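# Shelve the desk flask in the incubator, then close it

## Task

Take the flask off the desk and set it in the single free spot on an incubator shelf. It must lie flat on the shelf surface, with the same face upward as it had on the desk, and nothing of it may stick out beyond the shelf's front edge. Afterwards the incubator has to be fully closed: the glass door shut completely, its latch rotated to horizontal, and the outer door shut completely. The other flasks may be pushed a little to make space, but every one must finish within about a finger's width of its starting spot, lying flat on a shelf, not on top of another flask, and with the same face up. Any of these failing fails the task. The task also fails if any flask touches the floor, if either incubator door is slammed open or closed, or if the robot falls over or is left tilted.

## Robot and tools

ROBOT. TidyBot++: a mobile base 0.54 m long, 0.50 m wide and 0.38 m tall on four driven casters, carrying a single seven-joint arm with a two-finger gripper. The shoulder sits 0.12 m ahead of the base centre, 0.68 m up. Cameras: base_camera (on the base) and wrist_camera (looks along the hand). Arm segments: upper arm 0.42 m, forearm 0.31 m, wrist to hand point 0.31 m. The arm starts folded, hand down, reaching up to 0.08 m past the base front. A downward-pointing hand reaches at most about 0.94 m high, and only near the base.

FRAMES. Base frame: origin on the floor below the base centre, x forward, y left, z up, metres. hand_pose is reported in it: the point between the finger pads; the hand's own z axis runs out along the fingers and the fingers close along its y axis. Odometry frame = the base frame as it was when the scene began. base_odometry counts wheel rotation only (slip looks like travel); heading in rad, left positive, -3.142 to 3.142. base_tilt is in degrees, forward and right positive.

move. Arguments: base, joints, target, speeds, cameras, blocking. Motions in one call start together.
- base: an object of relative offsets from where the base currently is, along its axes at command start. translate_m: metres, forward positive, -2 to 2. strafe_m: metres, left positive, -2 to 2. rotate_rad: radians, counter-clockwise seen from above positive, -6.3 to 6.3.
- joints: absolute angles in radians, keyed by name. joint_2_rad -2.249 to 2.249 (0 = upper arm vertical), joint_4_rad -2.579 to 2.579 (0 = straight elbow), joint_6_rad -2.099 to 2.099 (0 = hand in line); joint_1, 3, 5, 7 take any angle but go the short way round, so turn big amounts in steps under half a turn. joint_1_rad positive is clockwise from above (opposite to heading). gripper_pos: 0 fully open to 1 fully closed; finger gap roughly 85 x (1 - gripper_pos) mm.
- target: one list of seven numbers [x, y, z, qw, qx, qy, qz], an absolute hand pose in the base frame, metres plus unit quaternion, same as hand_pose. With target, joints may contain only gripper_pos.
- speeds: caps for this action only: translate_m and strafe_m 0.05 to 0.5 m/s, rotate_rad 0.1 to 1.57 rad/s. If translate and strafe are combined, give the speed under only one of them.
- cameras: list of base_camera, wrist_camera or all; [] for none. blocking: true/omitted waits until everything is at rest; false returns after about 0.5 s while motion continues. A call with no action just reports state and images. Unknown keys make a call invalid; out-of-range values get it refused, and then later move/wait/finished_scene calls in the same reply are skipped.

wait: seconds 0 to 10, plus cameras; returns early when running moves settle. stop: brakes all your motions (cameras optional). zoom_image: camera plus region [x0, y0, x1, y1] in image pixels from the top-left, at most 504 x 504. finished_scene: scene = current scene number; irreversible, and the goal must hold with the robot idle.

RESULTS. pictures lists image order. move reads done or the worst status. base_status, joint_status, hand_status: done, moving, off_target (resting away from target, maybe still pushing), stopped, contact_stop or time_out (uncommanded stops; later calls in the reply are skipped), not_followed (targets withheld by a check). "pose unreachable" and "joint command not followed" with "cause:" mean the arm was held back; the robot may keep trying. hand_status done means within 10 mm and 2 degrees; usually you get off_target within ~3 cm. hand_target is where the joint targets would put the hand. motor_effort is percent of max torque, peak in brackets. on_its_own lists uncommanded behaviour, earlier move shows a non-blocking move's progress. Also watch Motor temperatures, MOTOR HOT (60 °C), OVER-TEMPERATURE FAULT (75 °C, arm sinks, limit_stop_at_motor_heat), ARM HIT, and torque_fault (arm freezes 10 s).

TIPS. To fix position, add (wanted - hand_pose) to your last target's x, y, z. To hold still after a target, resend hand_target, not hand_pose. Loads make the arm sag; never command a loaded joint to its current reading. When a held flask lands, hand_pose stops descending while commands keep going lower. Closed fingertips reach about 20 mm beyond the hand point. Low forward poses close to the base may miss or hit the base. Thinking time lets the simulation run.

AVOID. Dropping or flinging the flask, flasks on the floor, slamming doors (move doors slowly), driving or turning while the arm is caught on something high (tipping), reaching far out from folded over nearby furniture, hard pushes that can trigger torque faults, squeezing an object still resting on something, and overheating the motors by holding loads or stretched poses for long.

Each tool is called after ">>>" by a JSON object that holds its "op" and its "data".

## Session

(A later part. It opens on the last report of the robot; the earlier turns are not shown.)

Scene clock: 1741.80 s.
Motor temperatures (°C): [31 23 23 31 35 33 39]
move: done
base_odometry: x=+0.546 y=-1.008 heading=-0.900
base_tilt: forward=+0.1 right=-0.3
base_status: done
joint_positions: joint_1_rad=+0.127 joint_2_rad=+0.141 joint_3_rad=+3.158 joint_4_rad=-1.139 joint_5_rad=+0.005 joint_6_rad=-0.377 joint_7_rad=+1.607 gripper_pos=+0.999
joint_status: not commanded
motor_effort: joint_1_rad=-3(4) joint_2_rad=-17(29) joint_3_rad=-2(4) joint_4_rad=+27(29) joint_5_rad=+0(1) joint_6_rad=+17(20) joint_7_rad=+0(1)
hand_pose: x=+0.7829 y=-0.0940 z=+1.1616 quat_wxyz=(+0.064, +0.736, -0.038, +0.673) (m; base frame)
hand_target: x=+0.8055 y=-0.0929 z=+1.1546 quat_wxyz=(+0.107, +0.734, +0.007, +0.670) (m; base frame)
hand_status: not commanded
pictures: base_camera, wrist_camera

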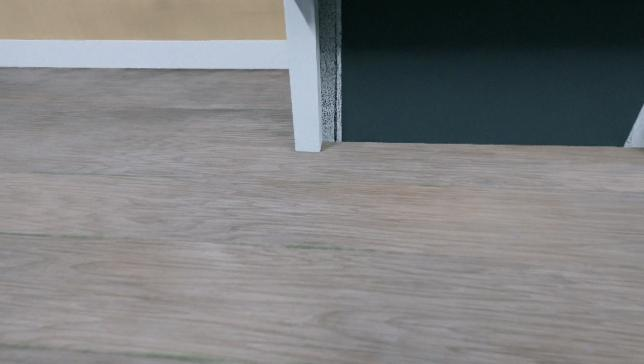

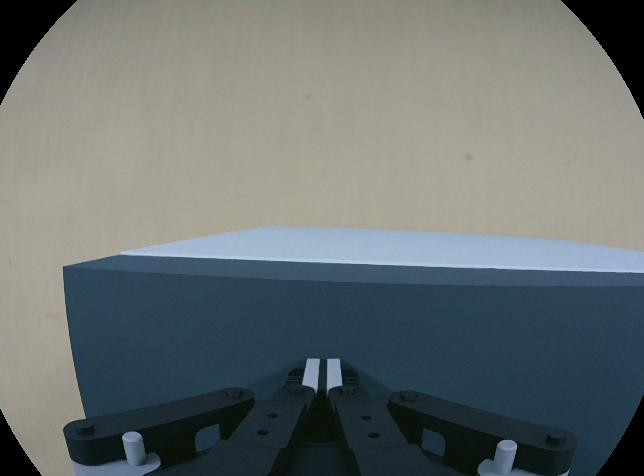

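>>> {"op": "zoom_image", "data": {"camera": "wrist_camera", "region": [40, 210, 240, 320]}}

>>> {"op": "move", "data": {"base": {"translate_m": -0.4}, "speeds": {"translate_m": 0.2}}}

>>> {"op": "move", "data": {"base": {"strafe_m": 0.4, "translate_m": -0.3}}}

Scaled by 2.520.

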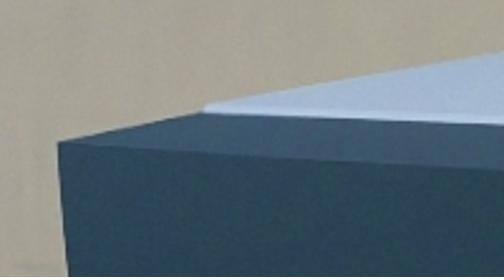

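Scene clock: 1751.77 s.
Motor temperatures (°C): [31 23 23 31 35 33 39]
move: done
base_odometry: x=+0.297 y=-0.695 heading=-0.900
base_tilt: forward=+0.0 right=-0.3
base_status: done
joint_positions: joint_1_rad=+0.123 joint_2_rad=+0.195 joint_3_rad=+3.157 joint_4_rad=-1.117 joint_5_rad=+0.005 joint_6_rad=-0.352 joint_7_rad=+1.607 gripper_pos=+0.999
joint_status: not commanded
motor_effort: joint_1_rad=+0(3) joint_2_rad=-29(33) joint_3_rad=-2(4) joint_4_rad=+22(25) joint_5_rad=+0(1) joint_6_rad=+9(16) joint_7_rad=+0(1)
hand_pose: x=+0.8082 y=-0.0933 z=+1.1462 quat_wxyz=(+0.062, +0.738, -0.035, +0.671) (m; base frame)
hand_target: x=+0.8055 y=-0.0929 z=+1.1546 quat_wxyz=(+0.107, +0.734, +0.007, +0.670) (m; base frame)
hand_status: not commanded
pictures: base_camera, wrist_camera

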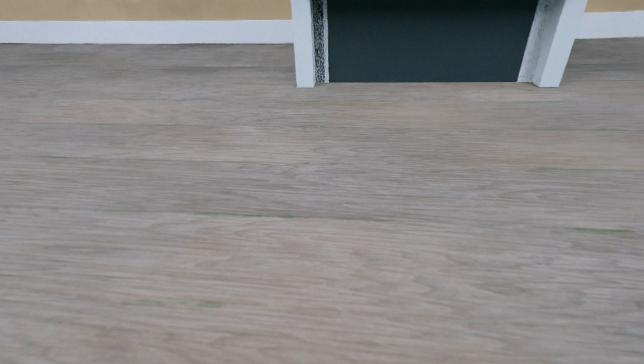

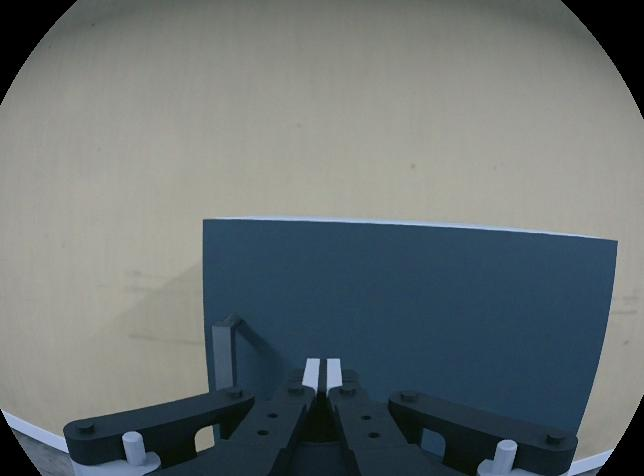

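Scene clock: 1754.10 s.
Motor temperatures (°C): [31 23 23 31 35 33 39]
move: done
base_odometry: x=+0.424 y=-0.211 heading=-0.900
base_tilt: forward=+0.0 right=-0.3
base_status: done
joint_positions: joint_1_rad=+0.119 joint_2_rad=+0.193 joint_3_rad=+3.156 joint_4_rad=-1.117 joint_5_rad=+0.005 joint_6_rad=-0.352 joint_7_rad=+1.607 gripper_pos=+0.999
joint_status: not commanded
motor_effort: joint_1_rad=-1(4) joint_2_rad=-28(32) joint_3_rad=-1(4) joint_4_rad=+22(23) joint_5_rad=+1(1) joint_6_rad=+9(10) joint_7_rad=+1(1)
hand_pose: x=+0.8079 y=-0.0901 z=+1.1472 quat_wxyz=(+0.060, +0.738, -0.034, +0.671) (m; base frame)
hand_target: x=+0.8055 y=-0.0929 z=+1.1546 quat_wxyz=(+0.107, +0.734, +0.007, +0.670) (m; base frame)
hand_status: not commanded
pictures: base_camera, wrist_camera

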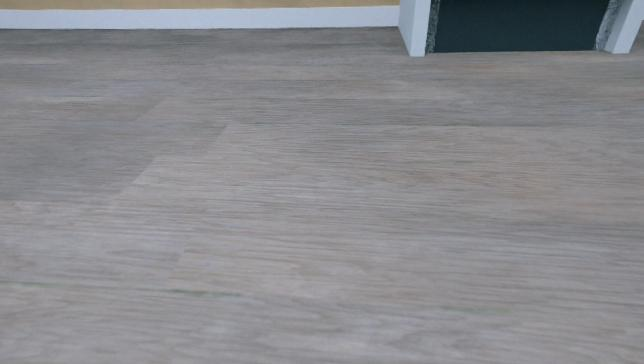

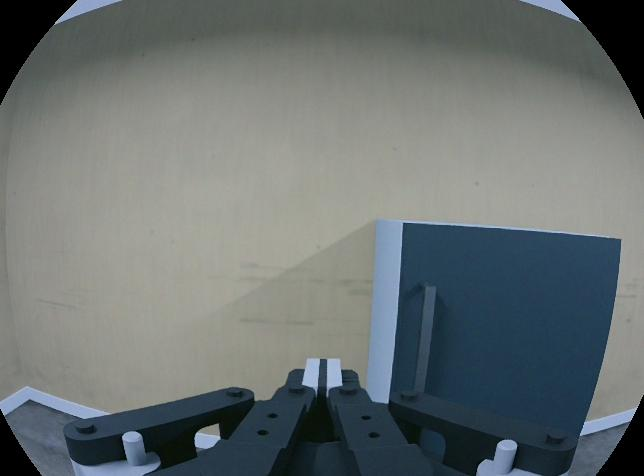

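>>> {"op": "zoom_image", "data": {"camera": "wrist_camera", "region": [340, 200, 500, 380]}}

Scaled by 2.800.

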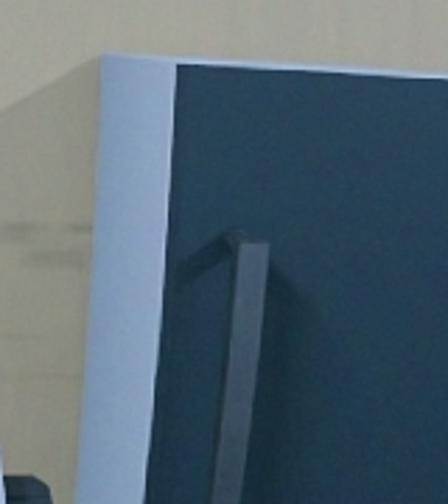

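>>> {"op": "move", "data": {"base": {"strafe_m": 0.45, "rotate_rad": -0.4, "translate_m": 0.15}}}

>>> {"op": "zoom_image", "data": {"camera": "wrist_camera", "region": [300, 180, 480, 380]}}

Scene clock: 1769.73 s.
Motor temperatures (°C): [31 23 23 31 35 33 39]
move: done
base_odometry: x=+0.870 y=-0.049 heading=-1.300
base_tilt: forward=+0.0 right=-0.3
base_status: done
joint_positions: joint_1_rad=+0.120 joint_2_rad=+0.194 joint_3_rad=+3.155 joint_4_rad=-1.117 joint_5_rad=+0.005 joint_6_rad=-0.352 joint_7_rad=+1.607 gripper_pos=+0.999
joint_status: not commanded
motor_effort: joint_1_rad=+0(5) joint_2_rad=-29(30) joint_3_rad=-1(6) joint_4_rad=+22(22) joint_5_rad=+0(1) joint_6_rad=+9(9) joint_7_rad=+1(1)
hand_pose: x=+0.8081 y=-0.0903 z=+1.1470 quat_wxyz=(+0.060, +0.738, -0.034, +0.671) (m; base frame)
hand_target: x=+0.8055 y=-0.0929 z=+1.1546 quat_wxyz=(+0.107, +0.734, +0.007, +0.670) (m; base frame)
hand_status: not commanded
pictures: base_camera, wrist_camera

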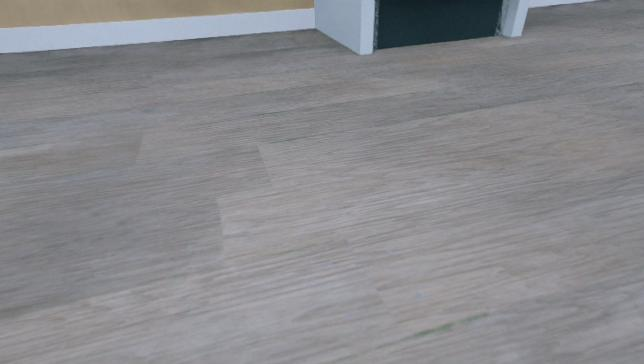

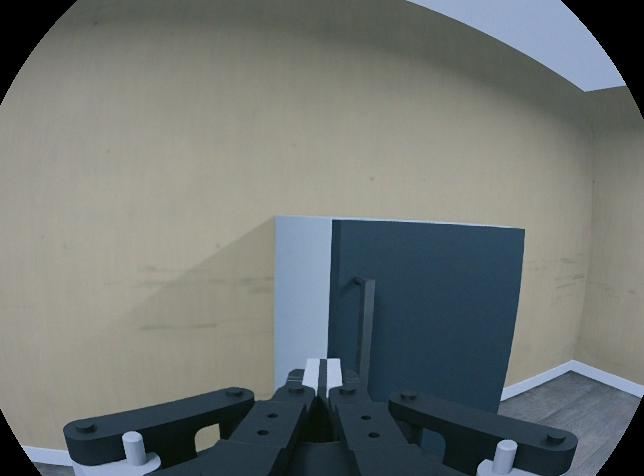

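Scaled by 2.520.

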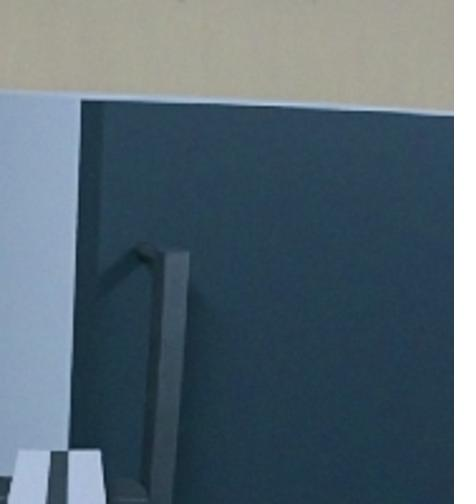

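>>> {"op": "finished_scene", "data": {"scene": 1}}

The scene is finished: the task was done.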